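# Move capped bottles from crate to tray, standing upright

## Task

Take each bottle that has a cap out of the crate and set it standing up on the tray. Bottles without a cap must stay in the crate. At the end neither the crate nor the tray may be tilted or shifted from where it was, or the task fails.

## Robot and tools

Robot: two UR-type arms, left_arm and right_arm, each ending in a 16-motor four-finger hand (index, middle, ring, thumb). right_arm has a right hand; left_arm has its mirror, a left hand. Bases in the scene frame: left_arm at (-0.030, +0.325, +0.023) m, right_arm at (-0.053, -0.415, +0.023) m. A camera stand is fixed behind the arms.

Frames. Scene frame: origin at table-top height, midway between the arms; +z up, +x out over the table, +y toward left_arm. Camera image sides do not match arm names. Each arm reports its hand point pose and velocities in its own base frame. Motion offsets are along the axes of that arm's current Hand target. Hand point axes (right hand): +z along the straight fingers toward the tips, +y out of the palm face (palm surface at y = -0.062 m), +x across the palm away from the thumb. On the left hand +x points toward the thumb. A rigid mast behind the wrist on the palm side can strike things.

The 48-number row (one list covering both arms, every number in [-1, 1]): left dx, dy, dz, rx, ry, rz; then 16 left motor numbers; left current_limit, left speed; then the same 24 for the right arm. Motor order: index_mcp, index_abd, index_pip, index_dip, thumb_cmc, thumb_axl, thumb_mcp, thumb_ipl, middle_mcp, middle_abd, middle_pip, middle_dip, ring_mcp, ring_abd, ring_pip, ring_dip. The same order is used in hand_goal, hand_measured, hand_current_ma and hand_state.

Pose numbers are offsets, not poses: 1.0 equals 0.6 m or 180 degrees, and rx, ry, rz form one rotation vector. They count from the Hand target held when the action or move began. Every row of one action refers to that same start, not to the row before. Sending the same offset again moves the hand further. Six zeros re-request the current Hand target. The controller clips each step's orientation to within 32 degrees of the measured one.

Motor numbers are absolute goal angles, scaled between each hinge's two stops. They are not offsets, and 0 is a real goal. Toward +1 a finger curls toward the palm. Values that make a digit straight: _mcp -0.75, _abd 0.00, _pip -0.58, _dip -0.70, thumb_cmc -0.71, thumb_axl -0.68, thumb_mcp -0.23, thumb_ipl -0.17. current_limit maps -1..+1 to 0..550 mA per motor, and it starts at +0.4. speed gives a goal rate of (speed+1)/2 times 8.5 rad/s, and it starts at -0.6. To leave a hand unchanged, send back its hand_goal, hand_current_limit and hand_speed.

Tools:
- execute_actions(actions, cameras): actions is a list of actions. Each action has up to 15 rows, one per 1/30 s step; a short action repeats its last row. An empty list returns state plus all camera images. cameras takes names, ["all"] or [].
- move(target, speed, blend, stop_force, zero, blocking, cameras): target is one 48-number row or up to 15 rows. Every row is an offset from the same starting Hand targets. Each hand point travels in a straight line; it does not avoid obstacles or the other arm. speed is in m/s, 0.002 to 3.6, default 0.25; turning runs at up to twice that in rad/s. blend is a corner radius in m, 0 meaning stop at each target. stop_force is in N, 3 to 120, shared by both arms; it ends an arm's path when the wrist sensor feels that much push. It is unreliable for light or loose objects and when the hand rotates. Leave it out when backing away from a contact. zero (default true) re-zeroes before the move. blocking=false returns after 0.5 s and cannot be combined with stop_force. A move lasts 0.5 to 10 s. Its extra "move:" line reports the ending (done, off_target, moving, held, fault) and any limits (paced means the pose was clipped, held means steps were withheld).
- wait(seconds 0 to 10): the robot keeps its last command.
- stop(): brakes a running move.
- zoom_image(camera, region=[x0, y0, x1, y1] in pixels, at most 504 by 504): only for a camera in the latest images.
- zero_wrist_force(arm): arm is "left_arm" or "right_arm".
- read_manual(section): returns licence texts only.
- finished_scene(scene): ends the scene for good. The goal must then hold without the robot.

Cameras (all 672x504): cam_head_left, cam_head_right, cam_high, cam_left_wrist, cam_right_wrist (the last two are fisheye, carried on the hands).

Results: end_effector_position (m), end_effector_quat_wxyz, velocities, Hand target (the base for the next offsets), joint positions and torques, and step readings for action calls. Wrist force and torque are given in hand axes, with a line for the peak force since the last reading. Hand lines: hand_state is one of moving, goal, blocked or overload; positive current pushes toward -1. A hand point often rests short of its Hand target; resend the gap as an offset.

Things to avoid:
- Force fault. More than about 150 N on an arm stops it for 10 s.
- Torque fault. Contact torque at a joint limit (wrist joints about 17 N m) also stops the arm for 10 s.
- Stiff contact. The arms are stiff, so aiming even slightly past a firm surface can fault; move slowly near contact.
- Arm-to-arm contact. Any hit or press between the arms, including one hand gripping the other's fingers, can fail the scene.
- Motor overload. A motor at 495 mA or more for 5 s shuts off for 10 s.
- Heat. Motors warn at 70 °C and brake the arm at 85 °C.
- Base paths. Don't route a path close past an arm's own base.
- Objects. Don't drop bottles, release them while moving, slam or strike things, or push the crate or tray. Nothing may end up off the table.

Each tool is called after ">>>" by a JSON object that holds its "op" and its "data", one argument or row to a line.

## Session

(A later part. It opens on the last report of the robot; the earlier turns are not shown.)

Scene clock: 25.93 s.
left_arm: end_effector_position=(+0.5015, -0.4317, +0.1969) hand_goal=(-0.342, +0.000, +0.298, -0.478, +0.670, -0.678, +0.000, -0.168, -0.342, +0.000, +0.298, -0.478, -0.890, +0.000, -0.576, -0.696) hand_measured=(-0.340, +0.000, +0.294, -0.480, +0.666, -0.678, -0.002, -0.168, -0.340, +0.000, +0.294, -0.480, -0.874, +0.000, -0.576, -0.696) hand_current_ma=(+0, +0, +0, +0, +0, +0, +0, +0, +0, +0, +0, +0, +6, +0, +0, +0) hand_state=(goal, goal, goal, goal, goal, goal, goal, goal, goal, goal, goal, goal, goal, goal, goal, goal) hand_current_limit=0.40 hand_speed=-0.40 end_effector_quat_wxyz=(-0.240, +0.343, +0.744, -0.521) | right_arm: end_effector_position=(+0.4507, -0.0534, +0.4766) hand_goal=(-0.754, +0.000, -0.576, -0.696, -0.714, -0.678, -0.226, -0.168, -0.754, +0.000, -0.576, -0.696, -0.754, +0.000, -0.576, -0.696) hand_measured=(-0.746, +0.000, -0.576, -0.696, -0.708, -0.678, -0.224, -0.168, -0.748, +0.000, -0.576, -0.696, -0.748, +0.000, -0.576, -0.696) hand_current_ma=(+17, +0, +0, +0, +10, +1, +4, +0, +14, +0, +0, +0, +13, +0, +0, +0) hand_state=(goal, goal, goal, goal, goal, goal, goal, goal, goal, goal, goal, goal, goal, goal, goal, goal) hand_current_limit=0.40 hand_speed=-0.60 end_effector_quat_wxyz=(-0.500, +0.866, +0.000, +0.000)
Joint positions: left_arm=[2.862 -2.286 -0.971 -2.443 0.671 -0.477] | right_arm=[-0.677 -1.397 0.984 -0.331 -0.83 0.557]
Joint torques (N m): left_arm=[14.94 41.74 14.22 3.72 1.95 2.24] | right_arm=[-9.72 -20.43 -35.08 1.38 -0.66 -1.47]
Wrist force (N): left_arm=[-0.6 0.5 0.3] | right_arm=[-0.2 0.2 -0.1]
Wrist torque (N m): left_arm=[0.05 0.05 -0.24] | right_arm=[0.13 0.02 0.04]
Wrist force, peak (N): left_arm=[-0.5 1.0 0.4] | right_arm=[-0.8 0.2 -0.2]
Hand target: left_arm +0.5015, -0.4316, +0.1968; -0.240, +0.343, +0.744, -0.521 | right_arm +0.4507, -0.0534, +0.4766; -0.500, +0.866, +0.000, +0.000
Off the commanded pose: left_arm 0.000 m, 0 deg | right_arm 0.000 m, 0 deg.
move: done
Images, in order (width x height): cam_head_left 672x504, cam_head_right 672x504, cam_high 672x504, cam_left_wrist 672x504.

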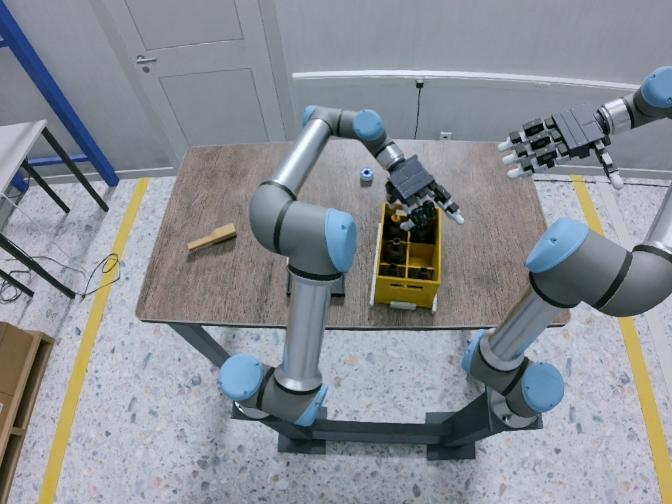

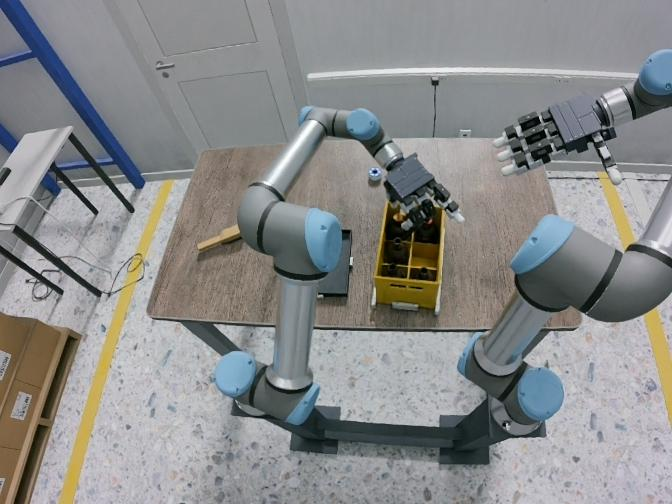

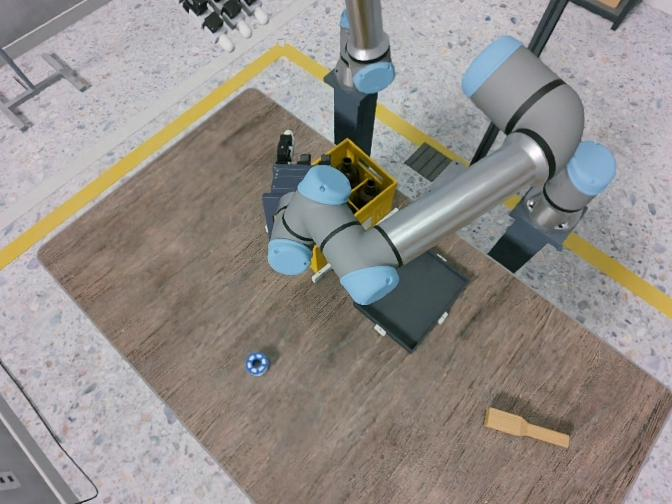

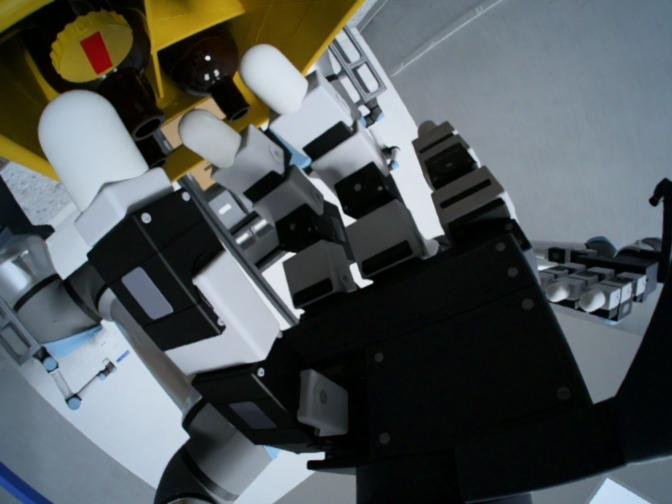

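>>> {"op": "move", "data": {
  "target": [0.0003,0.0485,0.0128,0,0,0,-0.205,0.17,0.153,-0.478,0.671,-0.678,-0.056,-0.168,-0.205,-0.17,0.153,-0.478,-0.89,0,-0.576,-0.696,0.4,-0.4, 0,0,0,0,0,0,-0.754,0,-0.576,-0.696,-0.714,-0.678,-0.226,-0.168,-0.754,0,-0.576,-0.696,-0.754,0,-0.576,-0.696,0.4,-0.6],
  "speed": 0.06,
  "cameras": ["cam_head_left","cam_head_right","cam_left_wrist"]
}}

>>> {"op": "zoom_image", "data": {
  "camera": "cam_head_left",
  "region": [370, 150, 470, 250]
}}

>>> {"op": "zoom_image", "data": {
  "camera": "cam_head_right",
  "region": [370, 150, 470, 250]
}}

>>> {"op": "zoom_image", "data": {
  "camera": "cam_left_wrist",
  "region": [0, 0, 336, 252]
}}

Scene clock: 29.13 s.
left_arm: end_effector_position=(+0.5035, -0.4297, +0.1670) hand_goal=(-0.206, +0.170, +0.152, -0.478, +0.670, -0.678, -0.056, -0.168, -0.206, -0.170, +0.152, -0.478, -0.890, +0.000, -0.576, -0.696) hand_measured=(-0.204, +0.132, +0.162, -0.480, +0.666, -0.678, -0.054, -0.168, -0.206, -0.132, +0.160, -0.480, -0.874, +0.000, -0.576, -0.696) hand_current_ma=(+0, -20, +2, +0, +0, +0, +0, +0, +0, +19, +1, +0, +6, +0, +0, +0) hand_state=(goal, blocked, goal, goal, goal, goal, goal, goal, goal, blocked, goal, goal, goal, goal, goal, goal) hand_current_limit=0.40 hand_speed=-0.40 end_effector_quat_wxyz=(-0.240, +0.343, +0.744, -0.521) | right_arm: end_effector_position=(+0.4507, -0.0534, +0.4766) hand_goal=(-0.754, +0.000, -0.576, -0.696, -0.714, -0.678, -0.226, -0.168, -0.754, +0.000, -0.576, -0.696, -0.754, +0.000, -0.576, -0.696) hand_measured=(-0.746, +0.000, -0.576, -0.696, -0.708, -0.678, -0.224, -0.168, -0.748, +0.000, -0.576, -0.696, -0.748, +0.000, -0.576, -0.696) hand_current_ma=(+17, +0, +0, +0, +10, +1, +4, +0, +14, +0, +0, +0, +13, +0, +0, +0) hand_state=(goal, goal, goal, goal, goal, goal, goal, goal, goal, goal, goal, goal, goal, goal, goal, goal) hand_current_limit=0.40 hand_speed=-0.60 end_effector_quat_wxyz=(-0.500, +0.866, +0.000, +0.000)
Joint positions: left_arm=[2.865 -2.301 -1.021 -2.38 0.674 -0.474] | right_arm=[-0.677 -1.397 0.984 -0.331 -0.83 0.557]
Joint torques (N m): left_arm=[13.22 41.48 14.46 3.7 1.7 -0.28] | right_arm=[-9.19 -19.76 -35.31 1.35 -0.4 -1.23]
Wrist force (N): left_arm=[-0.4 0.3 0.3] | right_arm=[-0.3 0.2 0.0]
Wrist torque (N m): left_arm=[0.04 0.03 -0.21] | right_arm=[0.12 0.02 0.03]
Wrist force, peak (N): left_arm=[-0.7 0.5 0.4] | right_arm=[-0.8 0.3 -0.2]
Hand target: left_arm +0.5035, -0.4297, +0.1668; -0.240, +0.343, +0.744, -0.521 | right_arm +0.4507, -0.0534, +0.4766; -0.500, +0.866, +0.000, +0.000
Off the commanded pose: left_arm 0.000 m, 0 deg | right_arm 0.000 m, 0 deg.
move: done
Images, in order (width x height): cam_head_left 672x504, cam_head_right 672x504, cam_left_wrist 672x504.

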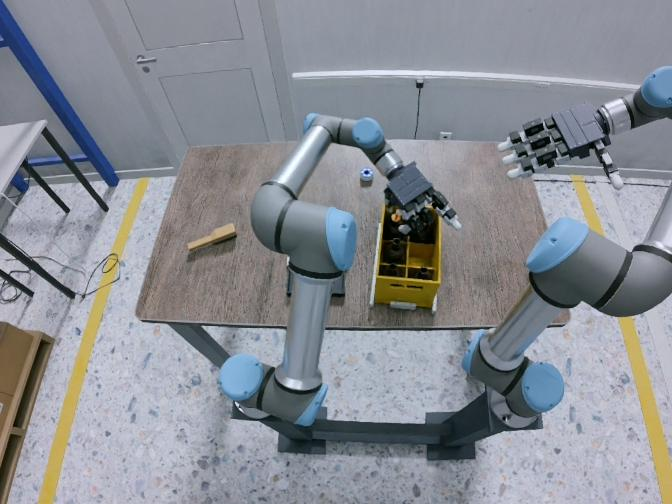

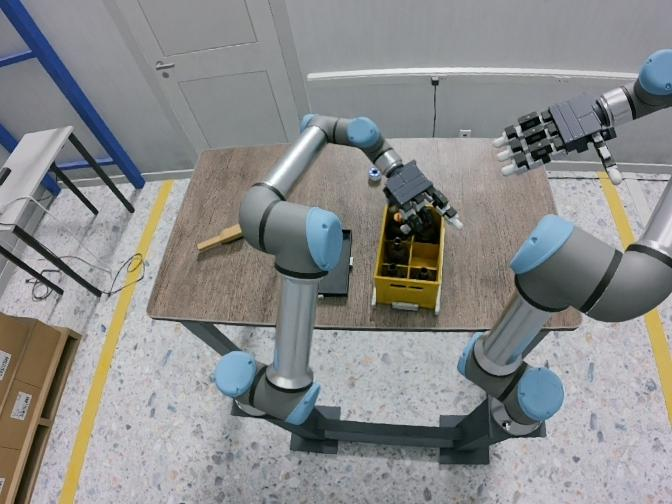

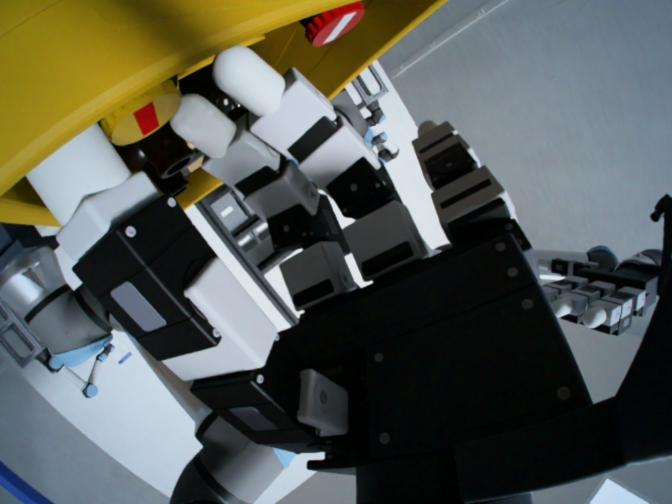

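Scaled by 5.040 from the camera's 672x504 image, which has a finer 960x720 frame.

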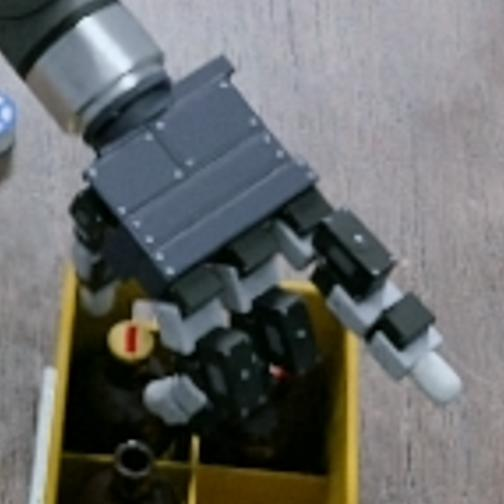

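Scaled by 5.040 from the camera's 672x504 image, which has a finer 960x720 frame.

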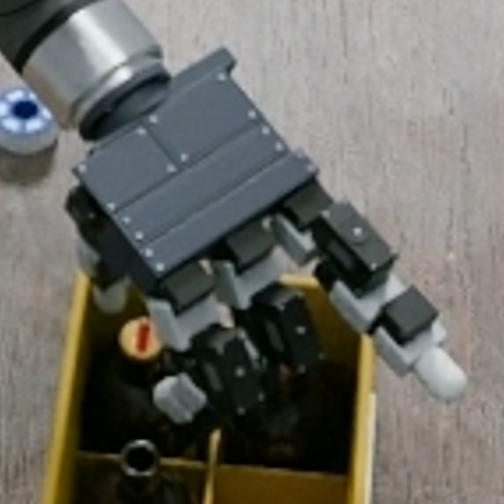

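Scaled by 1.500 from the camera's 672x504 image, which has a finer 960x720 frame.

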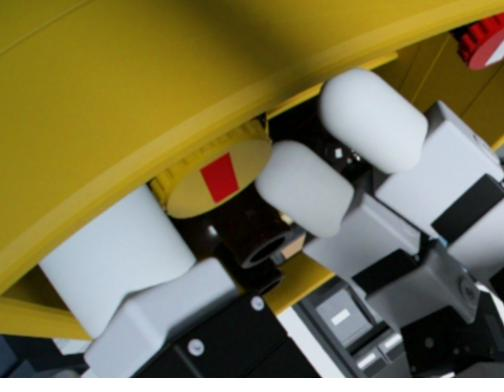

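>>> {"op": "move", "data": {
  "target": [0.0008,0.0395,0.0182,0,0,0,-0.205,0.13,0.153,-0.478,0.671,-0.678,-0.056,-0.168,-0.205,-0.13,0.153,-0.478,-0.89,0,-0.576,-0.696,0.4,-0.4, 0,0,0,0,0,0,-0.754,0,-0.576,-0.696,-0.714,-0.678,-0.226,-0.168,-0.754,0,-0.576,-0.696,-0.754,0,-0.576,-0.696,0.4,-0.6],
  "speed": 0.03,
  "stop_force": 8,
  "cameras": ["cam_head_left","cam_head_right","cam_left_wrist"]
}}

>>> {"op": "zoom_image", "data": {
  "camera": "cam_head_left",
  "region": [370, 150, 470, 250]
}}

>>> {"op": "zoom_image", "data": {
  "camera": "cam_head_right",
  "region": [370, 150, 470, 250]
}}

>>> {"op": "zoom_image", "data": {
  "camera": "cam_left_wrist",
  "region": [0, 0, 336, 252]
}}

Scene clock: 32.17 s.
left_arm: end_effector_position=(+0.5022, -0.4304, +0.1499) hand_goal=(-0.206, +0.130, +0.152, -0.478, +0.670, -0.678, -0.056, -0.168, -0.206, -0.130, +0.152, -0.478, -0.890, +0.000, -0.576, -0.696) hand_measured=(-0.204, +0.122, +0.154, -0.480, +0.666, -0.678, -0.054, -0.178, -0.206, -0.122, +0.154, -0.480, -0.874, +0.000, -0.576, -0.696) hand_current_ma=(+0, -1, +0, +0, +0, +0, +0, -3, +0, +1, +0, +0, +6, +0, +0, +0) hand_state=(goal, goal, goal, goal, goal, goal, goal, goal, goal, goal, goal, goal, goal, goal, goal, goal) hand_current_limit=0.40 hand_speed=-0.40 end_effector_quat_wxyz=(-0.240, +0.343, +0.744, -0.521) | right_arm: end_effector_position=(+0.4507, -0.0534, +0.4766) hand_goal=(-0.754, +0.000, -0.576, -0.696, -0.714, -0.678, -0.226, -0.168, -0.754, +0.000, -0.576, -0.696, -0.754, +0.000, -0.576, -0.696) hand_measured=(-0.746, +0.000, -0.576, -0.696, -0.708, -0.678, -0.224, -0.168, -0.748, +0.000, -0.576, -0.696, -0.748, +0.000, -0.576, -0.696) hand_current_ma=(+17, +0, +0, +0, +10, +1, +4, +0, +14, +0, +0, +0, +13, +0, +0, +0) hand_state=(goal, goal, goal, goal, goal, goal, goal, goal, goal, goal, goal, goal, goal, goal, goal, goal) hand_current_limit=0.40 hand_speed=-0.60 end_effector_quat_wxyz=(-0.500, +0.866, +0.000, +0.000)
Joint positions: left_arm=[2.864 -2.308 -1.053 -2.34 0.672 -0.475] | right_arm=[-0.677 -1.397 0.984 -0.331 -0.83 0.557]
Joint torques (N m): left_arm=[12.72 57.93 24.25 -1.99 2.25 2.42] | right_arm=[-9 -18.47 -34.88 1.36 -0.74 -1.28]
Wrist force (N): left_arm=[-0.4 -6.5 -0.4] | right_arm=[-0.5 0.0 0.0]
Wrist torque (N m): left_arm=[-0.54 0.03 -0.22] | right_arm=[0.09 0.05 0.01]
Wrist force, peak (N): left_arm=[-0.4 -16.4 -1.6] | right_arm=[-0.7 0.5 0.0]
Hand target: left_arm +0.5022, -0.4304, +0.1499; -0.240, +0.343, +0.744, -0.521 (not the last commanded pose) | right_arm +0.4507, -0.0534, +0.4766; -0.500, +0.866, +0.000, +0.000
Off the commanded pose: left_arm 0.009 m, 0 deg | right_arm 0.000 m, 0 deg.
move: contact (left_arm)
Images, in order (width x height): cam_head_left 672x504, cam_head_right 672x504, cam_left_wrist 672x504.

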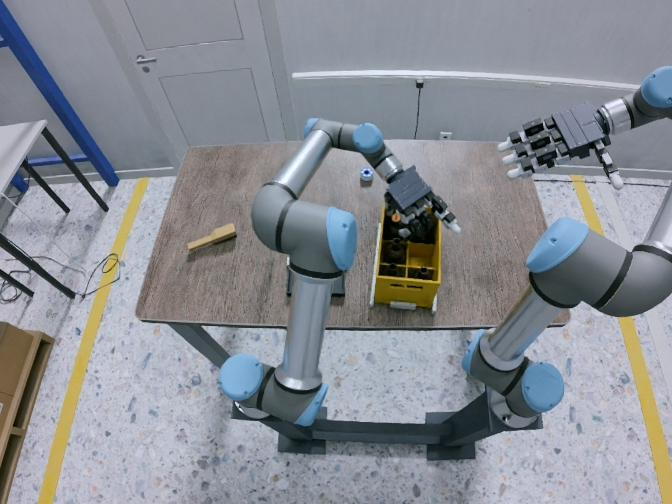

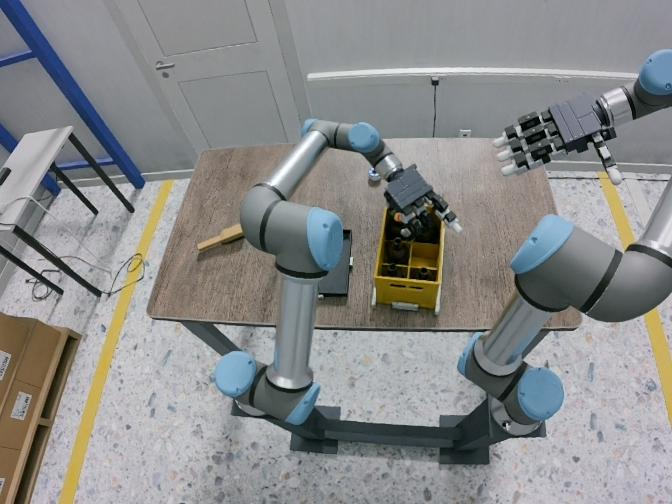

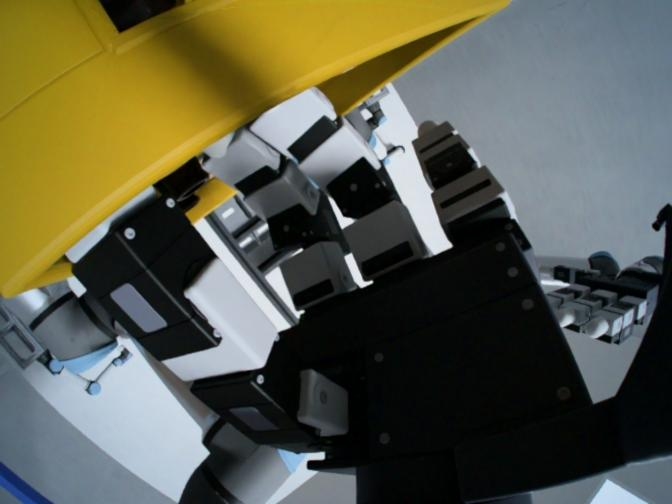

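Scaled by 5.040 from the camera's 672x504 image, which has a finer 960x720 frame.

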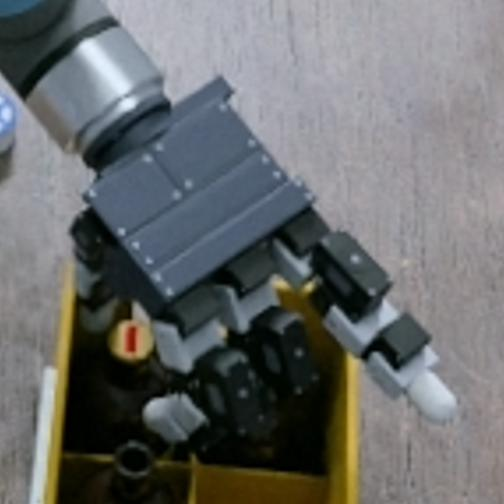

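Scaled by 5.040 from the camera's 672x504 image, which has a finer 960x720 frame.

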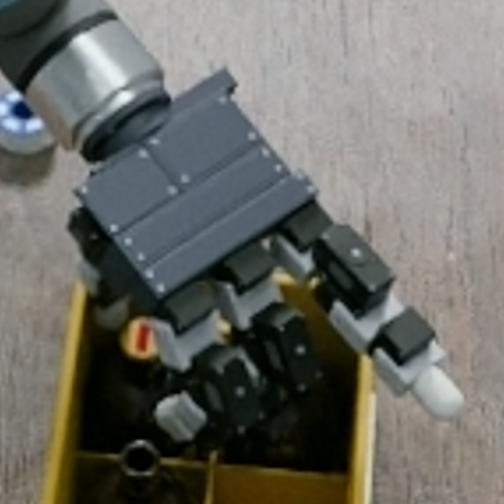

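Scaled by 1.500 from the camera's 672x504 image, which has a finer 960x720 frame.

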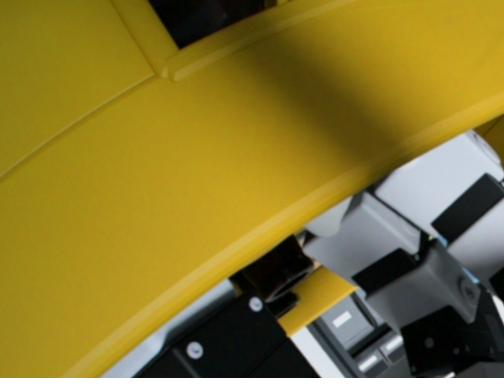

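>>> {"op": "move", "data": {
  "target": [
    [0,-0.069,-0.025,0,0,0,-0.205,0.13,0.153,-0.478,0.671,-0.678,0.067,-0.341,-0.205,-0.13,0.153,-0.478,-0.89,0,-0.576,-0.696,0.4,-0.4, 0,0,0,0,0,0,-0.754,0,-0.576,-0.696,-0.714,-0.678,-0.226,-0.168,-0.754,0,-0.576,-0.696,-0.754,0,-0.576,-0.696,0.4,-0.6],
    [0.0003,-0.0873,0.0255,0,0,0,-0.205,0.13,0.153,-0.478,0.671,-0.678,0.067,-0.341,-0.205,-0.13,0.153,-0.478,-0.89,0,-0.576,-0.696,0.4,-0.4, 0,0,0,0,0,0,-0.754,0,-0.576,-0.696,-0.714,-0.678,-0.226,-0.168,-0.754,0,-0.576,-0.696,-0.754,0,-0.576,-0.696,0.4,-0.6]
  ],
  "speed": 0.06,
  "cameras": ["cam_head_left","cam_head_right","cam_left_wrist"]
}}

>>> {"op": "zoom_image", "data": {
  "camera": "cam_head_left",
  "region": [370, 150, 470, 250]
}}

>>> {"op": "zoom_image", "data": {
  "camera": "cam_head_right",
  "region": [370, 150, 470, 250]
}}

>>> {"op": "zoom_image", "data": {
  "camera": "cam_left_wrist",
  "region": [0, 0, 336, 252]
}}

Scene clock: 38.57 s.
left_arm: end_effector_position=(+0.4776, -0.4511, +0.1939) hand_goal=(-0.206, +0.130, +0.152, -0.478, +0.670, -0.678, +0.066, -0.342, -0.206, -0.130, +0.152, -0.478, -0.890, +0.000, -0.576, -0.696) hand_measured=(-0.204, +0.122, +0.154, -0.480, +0.668, -0.678, +0.064, -0.340, -0.204, -0.122, +0.154, -0.480, -0.874, +0.000, -0.576, -0.696) hand_current_ma=(+0, -1, +0, +0, +0, +0, +0, +0, +0, +1, +0, +0, +6, +0, +0, +0) hand_state=(goal, goal, goal, goal, goal, goal, goal, goal, goal, goal, goal, goal, goal, goal, goal, goal) hand_current_limit=0.40 hand_speed=-0.40 end_effector_quat_wxyz=(-0.240, +0.343, +0.744, -0.521) end_effector_velocity=(-0.001, -0.001, -0.001) end_effector_angular_velocity=(+0.001, +0.000, +0.000) | right_arm: end_effector_position=(+0.4507, -0.0534, +0.4766) hand_goal=(-0.754, +0.000, -0.576, -0.696, -0.714, -0.678, -0.226, -0.168, -0.754, +0.000, -0.576, -0.696, -0.754, +0.000, -0.576, -0.696) hand_measured=(-0.746, +0.000, -0.576, -0.696, -0.708, -0.678, -0.224, -0.168, -0.748, +0.000, -0.576, -0.696, -0.748, +0.000, -0.576, -0.696) hand_current_ma=(+17, +0, +0, +0, +10, +1, +4, +0, +14, +0, +0, +0, +13, +0, +0, +0) hand_state=(goal, goal, goal, goal, goal, goal, goal, goal, goal, goal, goal, goal, goal, goal, goal, goal) hand_current_limit=0.40 hand_speed=-0.60 end_effector_quat_wxyz=(-0.500, +0.866, +0.000, +0.000)
Joint positions: left_arm=[2.826 -2.247 -1.047 -2.379 0.641 -0.51] | right_arm=[-0.677 -1.397 0.984 -0.331 -0.83 0.557]
Joint velocities: left_arm=[-0.002 0.001 -0.004 0.005 -0.001 -0.003] | right_arm=[within noise]
Joint torques (N m): left_arm=[-14.01 60.73 13.73 3.67 -3.75 -2.19] | right_arm=[-9.04 -20.59 -35.35 1.35 -0.72 -1.49]
Wrist force (N): left_arm=[-0.4 0.4 0.2] | right_arm=[-0.3 0.1 -0.2]
Wrist torque (N m): left_arm=[0.06 0.02 -0.12] | right_arm=[0.13 0.03 0.03]
Wrist force, peak (N): left_arm=[-0.6 -6.8 -0.3] | right_arm=[-0.7 0.3 0.2]
Hand target: left_arm +0.4775, -0.4512, +0.1939; -0.240, +0.343, +0.744, -0.521 | right_arm +0.4507, -0.0534, +0.4766; -0.500, +0.866, +0.000, +0.000
Off the commanded pose: left_arm 0.000 m, 0 deg | right_arm 0.000 m, 0 deg.
move: done
Images, in order (width x height): cam_head_left 672x504, cam_head_right 672x504, cam_left_wrist 672x504.

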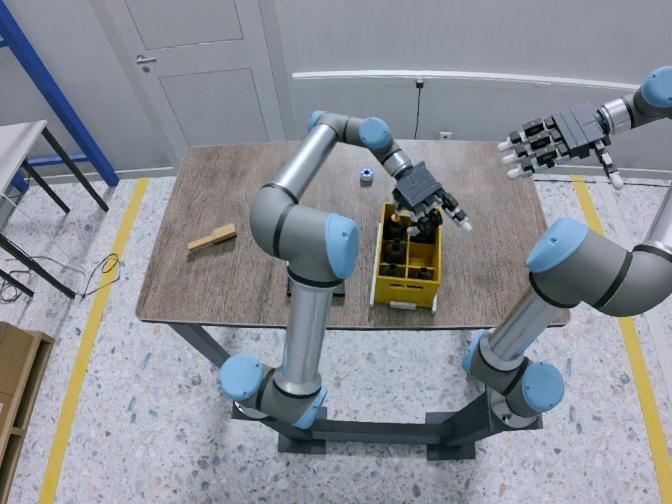

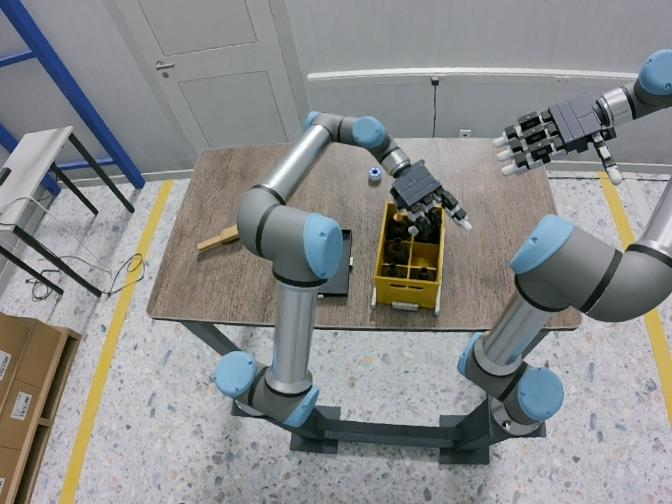

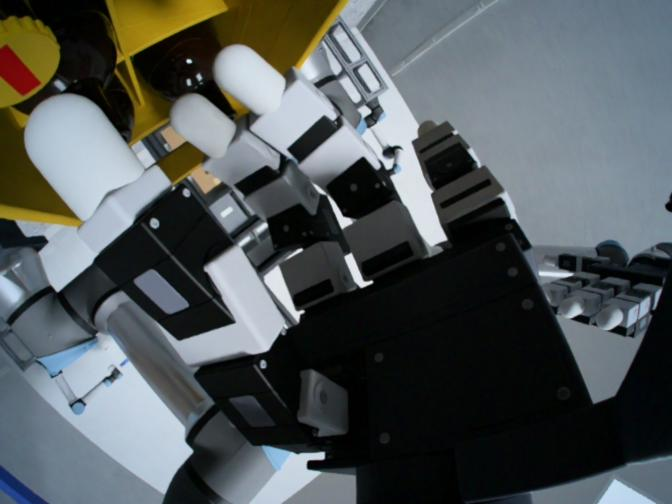

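Scaled by 5.040 from the camera's 672x504 image, which has a finer 960x720 frame.

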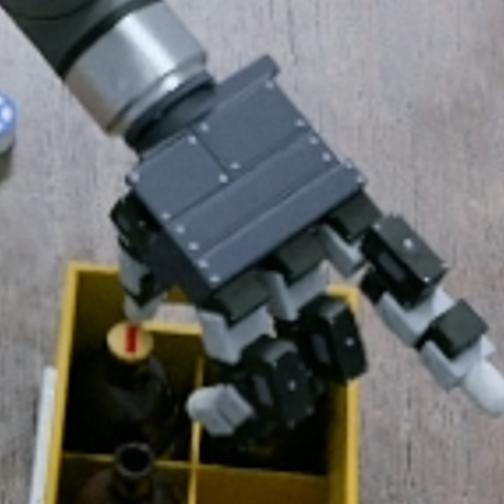

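Scaled by 5.040 from the camera's 672x504 image, which has a finer 960x720 frame.

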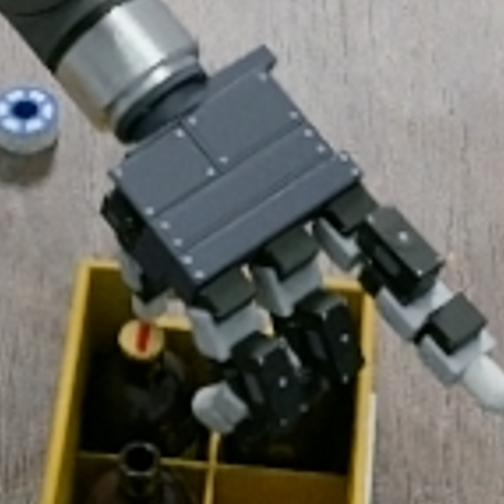

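Scaled by 1.500 from the camera's 672x504 image, which has a finer 960x720 frame.

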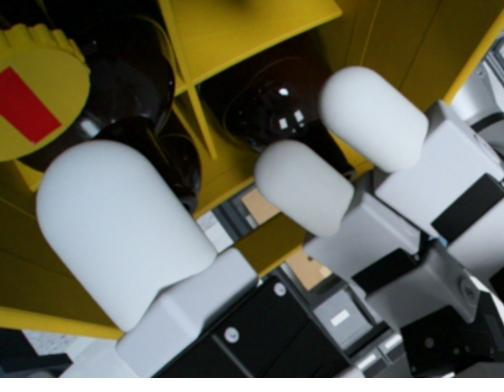

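>>> {"op": "move", "data": {
  "target": [0,0.0627,0.0228,0,0,0,-0.205,0.13,0.153,-0.478,0.671,-0.678,0.067,-0.341,-0.205,-0.13,0.153,-0.478,-0.89,0,-0.576,-0.696,0.4,-0.4, 0,0,0,0,0,0,-0.754,0,-0.576,-0.696,-0.714,-0.678,-0.226,-0.168,-0.754,0,-0.576,-0.696,-0.754,0,-0.576,-0.696,0.4,-0.6],
  "speed": 0.012,
  "stop_force": 3.5,
  "cameras": ["cam_head_left","cam_head_right","cam_left_wrist"]
}}

>>> {"op": "zoom_image", "data": {
  "camera": "cam_head_left",
  "region": [370, 150, 470, 250]
}}

>>> {"op": "zoom_image", "data": {
  "camera": "cam_left_wrist",
  "region": [0, 0, 336, 252]
}}

Scene clock: 41.93 s.
left_arm: end_effector_position=(+0.4775, -0.4512, +0.1755) hand_goal=(-0.206, +0.130, +0.152, -0.478, +0.670, -0.678, +0.066, -0.342, -0.206, -0.130, +0.152, -0.478, -0.890, +0.000, -0.576, -0.696) hand_measured=(-0.204, +0.122, +0.154, -0.480, +0.670, -0.678, +0.066, -0.346, -0.204, -0.122, +0.154, -0.480, -0.874, +0.000, -0.576, -0.696) hand_current_ma=(+0, -1, +0, +0, +0, +0, +0, +0, +0, +1, +0, +0, +6, +0, +0, +0) hand_state=(goal, goal, goal, goal, goal, goal, goal, goal, goal, goal, goal, goal, goal, goal, goal, goal) hand_current_limit=0.40 hand_speed=-0.40 end_effector_quat_wxyz=(-0.240, +0.343, +0.744, -0.521) | right_arm: end_effector_position=(+0.4507, -0.0534, +0.4766) hand_goal=(-0.754, +0.000, -0.576, -0.696, -0.714, -0.678, -0.226, -0.168, -0.754, +0.000, -0.576, -0.696, -0.754, +0.000, -0.576, -0.696) hand_measured=(-0.746, +0.000, -0.576, -0.696, -0.708, -0.678, -0.224, -0.168, -0.748, +0.000, -0.576, -0.696, -0.748, +0.000, -0.576, -0.696) hand_current_ma=(+17, +0, +0, +0, +10, +1, +4, +0, +14, +0, +0, +0, +13, +0, +0, +0) hand_state=(goal, goal, goal, goal, goal, goal, goal, goal, goal, goal, goal, goal, goal, goal, goal, goal) hand_current_limit=0.40 hand_speed=-0.60 end_effector_quat_wxyz=(-0.500, +0.866, +0.000, +0.000)
Joint positions: left_arm=[2.826 -2.256 -1.081 -2.337 0.641 -0.51] | right_arm=[-0.677 -1.397 0.984 -0.331 -0.83 0.557]
Joint torques (N m): left_arm=[-8.99 58.22 26.3 -2.13 -1.31 1.57] | right_arm=[-8.7 -18.88 -34.46 1.32 -0.52 -1.3]
Wrist force (N): left_arm=[-0.2 -1.4 -0.2] | right_arm=[-0.3 -0.1 -0.1]
Wrist torque (N m): left_arm=[-0.08 0.02 -0.14] | right_arm=[0.08 0.02 0.03]
Wrist force, peak (N): left_arm=[0.3 -8.2 -2.1] | right_arm=[-0.7 0.5 -0.2]
Hand target: left_arm +0.4775, -0.4512, +0.1755; -0.240, +0.343, +0.744, -0.521 (not the last commanded pose) | right_arm +0.4507, -0.0534, +0.4766; -0.500, +0.866, +0.000, +0.000
Off the commanded pose: left_arm 0.022 m, 0 deg | right_arm 0.000 m, 0 deg.
move: contact (left_arm)
Images, in order (width x height): cam_head_left 672x504, cam_head_right 672x504, cam_left_wrist 672x504.

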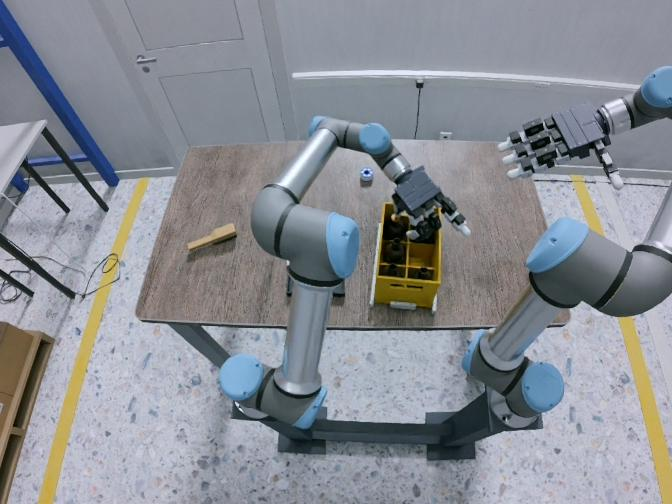

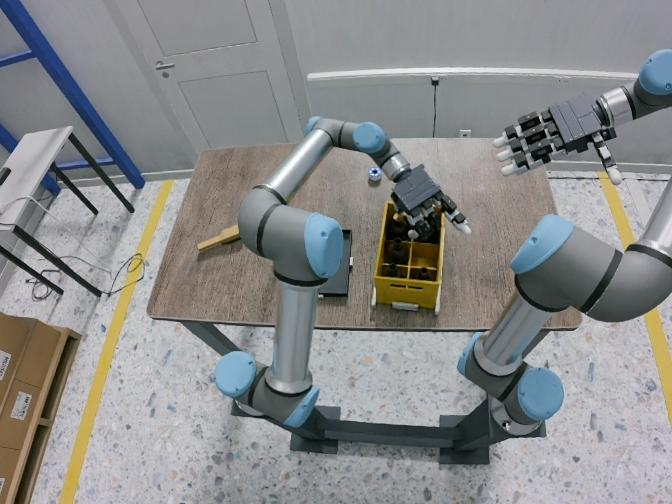

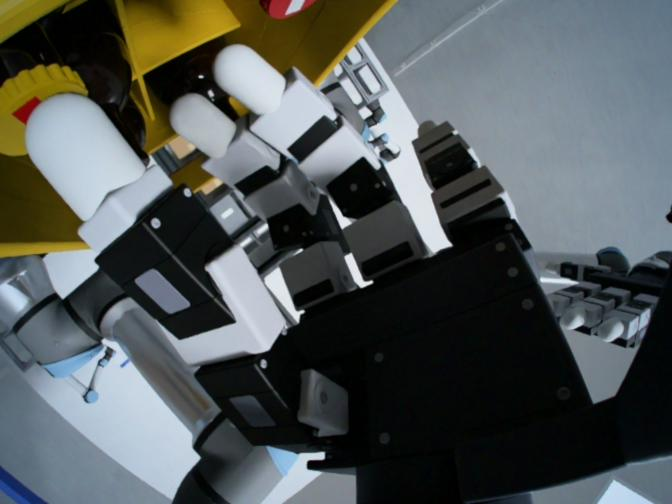

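Scaled by 5.040 from the camera's 672x504 image, which has a finer 960x720 frame.

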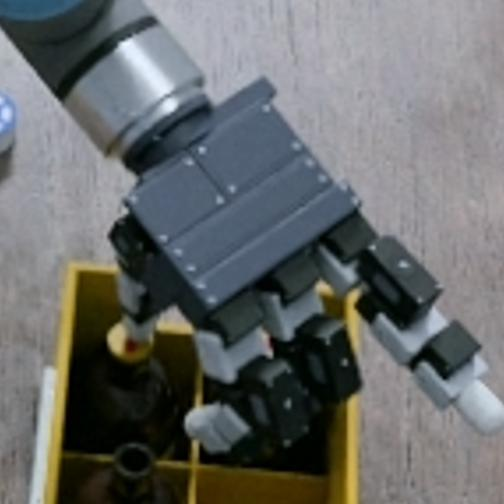

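Scaled by 1.500 from the camera's 672x504 image, which has a finer 960x720 frame.

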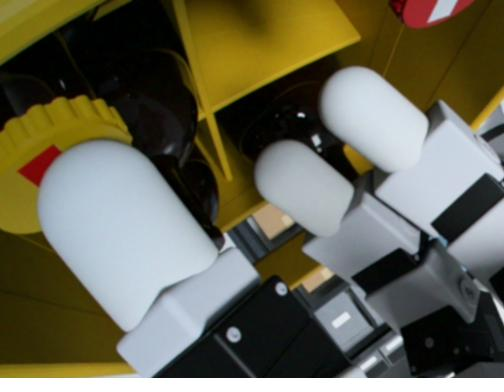

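>>> {"op": "move", "data": {
  "target": [
    [0,-0.0227,-0.0083,0,0,0,-0.205,0.13,0.153,-0.478,0.671,-0.678,0.056,-0.276,-0.205,-0.13,0.153,-0.478,-0.89,0,-0.576,-0.696,0.4,-0.4, 0,0,0,0,0,0,-0.754,0,-0.576,-0.696,-0.714,-0.678,-0.226,-0.168,-0.754,0,-0.576,-0.696,-0.754,0,-0.576,-0.696,0.4,-0.6],
    [0.0048,-0.0034,-0.0615,0,0,0,-0.205,0.13,0.153,-0.478,0.671,-0.678,0.056,-0.276,-0.205,-0.13,0.153,-0.478,-0.89,0,-0.576,-0.696,0.4,-0.4, 0,0,0,0,0,0,-0.754,0,-0.576,-0.696,-0.714,-0.678,-0.226,-0.168,-0.754,0,-0.576,-0.696,-0.754,0,-0.576,-0.696,0.4,-0.6]
  ],
  "speed": 0.06
}}

>>> {"op": "move", "data": {
  "target": [0,0.0502,0.0182,0,0,0,-0.205,0.13,0.153,-0.478,0.671,-0.678,0.056,-0.276,-0.205,-0.13,0.153,-0.478,-0.89,0,-0.576,-0.696,0.4,-0.4, 0,0,0,0,0,0,-0.754,0,-0.576,-0.696,-0.714,-0.678,-0.226,-0.168,-0.754,0,-0.576,-0.696,-0.754,0,-0.576,-0.696,0.4,-0.6],
  "speed": 0.02,
  "stop_force": 5,
  "cameras": ["cam_head_left","cam_head_right","cam_left_wrist"]
}}

>>> {"op": "zoom_image", "data": {
  "camera": "cam_head_left",
  "region": [370, 150, 470, 250]
}}

>>> {"op": "zoom_image", "data": {
  "camera": "cam_head_right",
  "region": [370, 150, 470, 250]
}}

>>> {"op": "zoom_image", "data": {
  "camera": "cam_left_wrist",
  "region": [0, 0, 336, 252]
}}

Scene clock: 45.40 s.
left_arm: end_effector_position=(+0.5013, -0.4271, +0.1900) hand_goal=(-0.206, +0.130, +0.152, -0.478, +0.670, -0.678, +0.056, -0.276, -0.206, -0.130, +0.152, -0.478, -0.890, +0.000, -0.576, -0.696) hand_measured=(-0.204, +0.122, +0.154, -0.480, +0.670, -0.678, +0.054, -0.278, -0.204, -0.122, +0.154, -0.480, -0.874, +0.000, -0.576, -0.696) hand_current_ma=(+0, -1, +0, +0, +0, +0, +0, +0, +0, +1, +0, +0, +6, +0, +0, +0) hand_state=(goal, goal, goal, goal, goal, goal, goal, goal, goal, goal, goal, goal, goal, goal, goal, goal) hand_current_limit=0.40 hand_speed=-0.40 end_effector_quat_wxyz=(-0.240, +0.343, +0.744, -0.521) | right_arm: end_effector_position=(+0.4507, -0.0534, +0.4766) hand_goal=(-0.754, +0.000, -0.576, -0.696, -0.714, -0.678, -0.226, -0.168, -0.754, +0.000, -0.576, -0.696, -0.754, +0.000, -0.576, -0.696) hand_measured=(-0.746, +0.000, -0.576, -0.696, -0.708, -0.678, -0.224, -0.168, -0.748, +0.000, -0.576, -0.696, -0.748, +0.000, -0.576, -0.696) hand_current_ma=(+17, +0, +0, +0, +10, +1, +4, +0, +14, +0, +0, +0, +13, +0, +0, +0) hand_state=(goal, goal, goal, goal, goal, goal, goal, goal, goal, goal, goal, goal, goal, goal, goal, goal) hand_current_limit=0.40 hand_speed=-0.60 end_effector_quat_wxyz=(-0.500, +0.866, +0.000, +0.000)
Joint positions: left_arm=[2.868 -2.283 -0.992 -2.429 0.676 -0.471] | right_arm=[-0.677 -1.397 0.984 -0.331 -0.83 0.557]
Joint torques (N m): left_arm=[14.25 40.29 26.68 -2.14 1.97 1.85] | right_arm=[-8.16 -19.56 -35.8 1.09 -0.8 -1.26]
Wrist force (N): left_arm=[-0.7 0.3 0.1] | right_arm=[-0.3 0.1 -0.2]
Wrist torque (N m): left_arm=[0.06 0.07 -0.25] | right_arm=[0.12 0.04 0.03]
Wrist force, peak (N): left_arm=[0.1 -4.0 -2.3] | right_arm=[-0.5 0.5 -0.3]
Hand target: left_arm +0.5015, -0.4270, +0.1900; -0.240, +0.343, +0.744, -0.521 | right_arm +0.4507, -0.0534, +0.4766; -0.500, +0.866, +0.000, +0.000
Off the commanded pose: left_arm 0.000 m, 0 deg | right_arm 0.000 m, 0 deg.
move: done

Scene clock: 48.07 s.
left_arm: end_effector_position=(+0.5015, -0.4269, +0.1580) hand_goal=(-0.206, +0.130, +0.152, -0.478, +0.670, -0.678, +0.056, -0.276, -0.206, -0.130, +0.152, -0.478, -0.890, +0.000, -0.576, -0.696) hand_measured=(-0.204, +0.122, +0.154, -0.480, +0.670, -0.678, +0.054, -0.278, -0.204, -0.122, +0.154, -0.480, -0.874, +0.000, -0.576, -0.696) hand_current_ma=(+0, -1, +0, +0, +0, +0, +0, +0, +0, +1, +0, +0, +6, +0, +0, +0) hand_state=(goal, goal, goal, goal, goal, goal, goal, goal, goal, goal, goal, goal, goal, goal, goal, goal) hand_current_limit=0.40 hand_speed=-0.40 end_effector_quat_wxyz=(-0.240, +0.343, +0.744, -0.521) | right_arm: end_effector_position=(+0.4507, -0.0534, +0.4766) hand_goal=(-0.754, +0.000, -0.576, -0.696, -0.714, -0.678, -0.226, -0.168, -0.754, +0.000, -0.576, -0.696, -0.754, +0.000, -0.576, -0.696) hand_measured=(-0.746, +0.000, -0.576, -0.696, -0.708, -0.678, -0.224, -0.168, -0.748, +0.000, -0.576, -0.696, -0.748, +0.000, -0.576, -0.696) hand_current_ma=(+17, +0, +0, +0, +10, +1, +4, +0, +14, +0, +0, +0, +13, +0, +0, +0) hand_state=(goal, goal, goal, goal, goal, goal, goal, goal, goal, goal, goal, goal, goal, goal, goal, goal) hand_current_limit=0.40 hand_speed=-0.60 end_effector_quat_wxyz=(-0.500, +0.866, +0.000, +0.000)
Joint positions: left_arm=[2.868 -2.298 -1.049 -2.357 0.676 -0.471] | right_arm=[-0.677 -1.397 0.984 -0.331 -0.83 0.557]
Joint torques (N m): left_arm=[14.12 41.45 13.49 3.47 -0.09 -2.03] | right_arm=[-9.82 -19.82 -34.78 1.28 -0.72 -1.32]
Wrist force (N): left_arm=[-0.5 0.3 0.3] | right_arm=[-0.2 0.1 -0.2]
Wrist torque (N m): left_arm=[0.04 0.05 -0.22] | right_arm=[0.13 0.01 0.04]
Wrist force, peak (N): left_arm=[-0.9 0.5 0.3] | right_arm=[-0.6 0.5 0.1]
Hand target: left_arm +0.5015, -0.4269, +0.1580; -0.240, +0.343, +0.744, -0.521 | right_arm +0.4507, -0.0534, +0.4766; -0.500, +0.866, +0.000, +0.000
Off the commanded pose: left_arm 0.000 m, 0 deg | right_arm 0.000 m, 0 deg.
move: done
Images, in order (width x height): cam_head_left 672x504, cam_head_right 672x504, cam_left_wrist 672x504.

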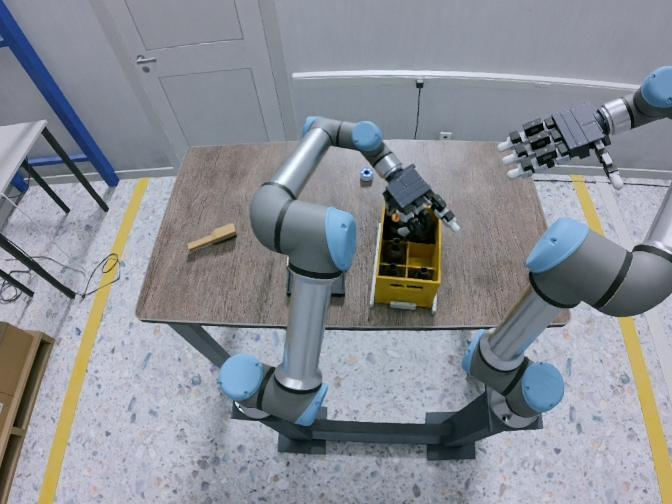

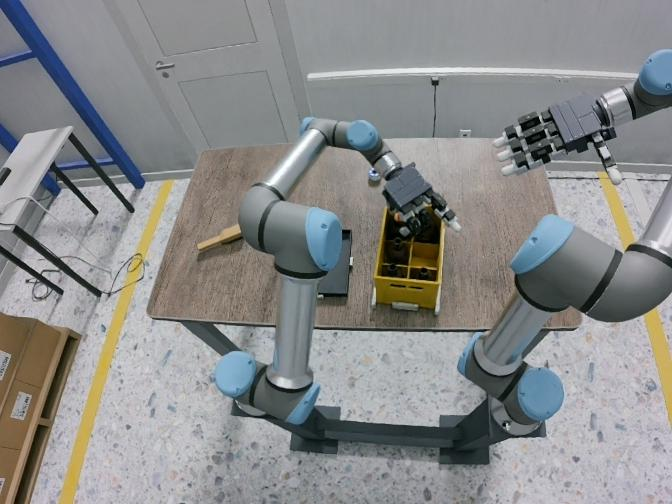

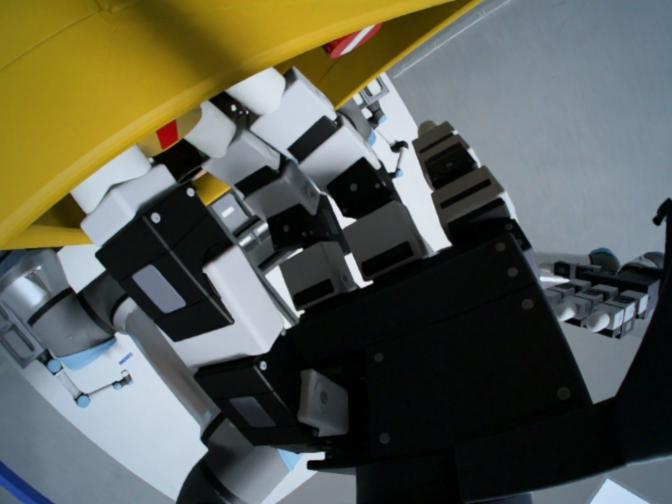

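Scaled by 5.040 from the camera's 672x504 image, which has a finer 960x720 frame.

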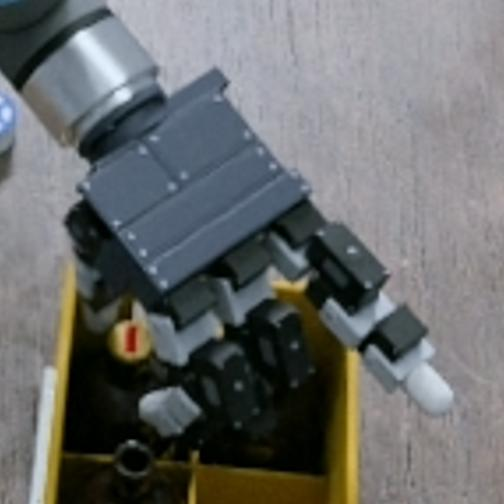

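Scaled by 5.040 from the camera's 672x504 image, which has a finer 960x720 frame.

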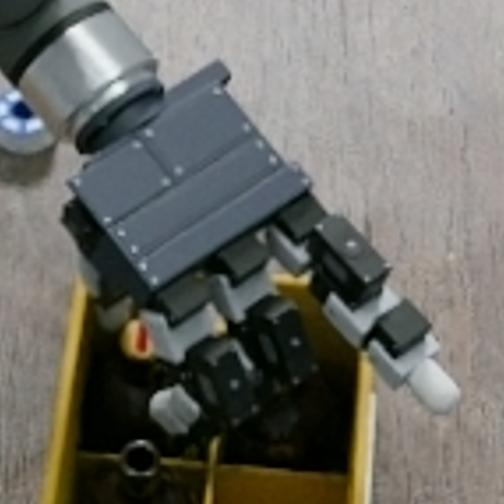

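Scaled by 1.500 from the camera's 672x504 image, which has a finer 960x720 frame.

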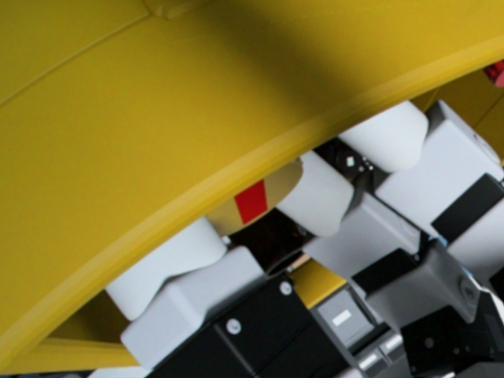

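>>> {"op": "move", "data": {
  "target": [0,0.0274,0.01,0,0,0,-0.205,0.13,0.153,-0.478,0.671,-0.678,0.056,-0.276,-0.205,-0.13,0.153,-0.478,-0.89,0,-0.576,-0.696,0.4,-0.4, 0,0,0,0,0,0,-0.754,0,-0.576,-0.696,-0.714,-0.678,-0.226,-0.168,-0.754,0,-0.576,-0.696,-0.754,0,-0.576,-0.696,0.4,-0.6],
  "speed": 0.015,
  "stop_force": 5
}}

Scene clock: 51.00 s.
left_arm: end_effector_position=(+0.5015, -0.4269, +0.1405) hand_goal=(-0.206, +0.130, +0.152, -0.478, +0.670, -0.678, +0.056, -0.276, -0.206, -0.130, +0.152, -0.478, -0.890, +0.000, -0.576, -0.696) hand_measured=(-0.204, +0.122, +0.154, -0.480, +0.670, -0.678, +0.054, -0.278, -0.204, -0.122, +0.154, -0.480, -0.874, +0.000, -0.576, -0.696) hand_current_ma=(+0, -1, +0, +0, +0, +0, +0, +0, +0, +1, +0, +0, +6, +0, +0, +0) hand_state=(goal, goal, goal, goal, goal, goal, goal, goal, goal, goal, goal, goal, goal, goal, goal, goal) hand_current_limit=0.40 hand_speed=-0.40 end_effector_quat_wxyz=(-0.240, +0.343, +0.744, -0.521) | right_arm: end_effector_position=(+0.4507, -0.0534, +0.4766) hand_goal=(-0.754, +0.000, -0.576, -0.696, -0.714, -0.678, -0.226, -0.168, -0.754, +0.000, -0.576, -0.696, -0.754, +0.000, -0.576, -0.696) hand_measured=(-0.746, +0.000, -0.576, -0.696, -0.708, -0.678, -0.224, -0.168, -0.748, +0.000, -0.576, -0.696, -0.748, +0.000, -0.576, -0.696) hand_current_ma=(+17, +0, +0, +0, +10, +1, +4, +0, +14, +0, +0, +0, +13, +0, +0, +0) hand_state=(goal, goal, goal, goal, goal, goal, goal, goal, goal, goal, goal, goal, goal, goal, goal, goal) hand_current_limit=0.40 hand_speed=-0.60 end_effector_quat_wxyz=(-0.500, +0.866, +0.000, +0.000)
Joint positions: left_arm=[2.868 -2.309 -1.076 -2.319 0.676 -0.471] | right_arm=[-0.677 -1.397 0.984 -0.331 -0.83 0.557]
Joint torques (N m): left_arm=[7.13 41.26 14 3.22 -3.46 -2.1] | right_arm=[-8.4 -18.77 -35.16 1.35 -0.73 -1.35]
Wrist force (N): left_arm=[-0.5 0.4 0.3] | right_arm=[-0.5 0.5 0.0]
Wrist torque (N m): left_arm=[0.04 0.04 -0.23] | right_arm=[0.15 0.05 0.02]
Wrist force, peak (N): left_arm=[-0.7 0.4 0.7] | right_arm=[-0.7 0.4 0.0]
Hand target: left_arm +0.5015, -0.4270, +0.1405; -0.240, +0.343, +0.744, -0.521 | right_arm +0.4507, -0.0534, +0.4766; -0.500, +0.866, +0.000, +0.000
Off the commanded pose: left_arm 0.000 m, 0 deg | right_arm 0.000 m, 0 deg.
move: done


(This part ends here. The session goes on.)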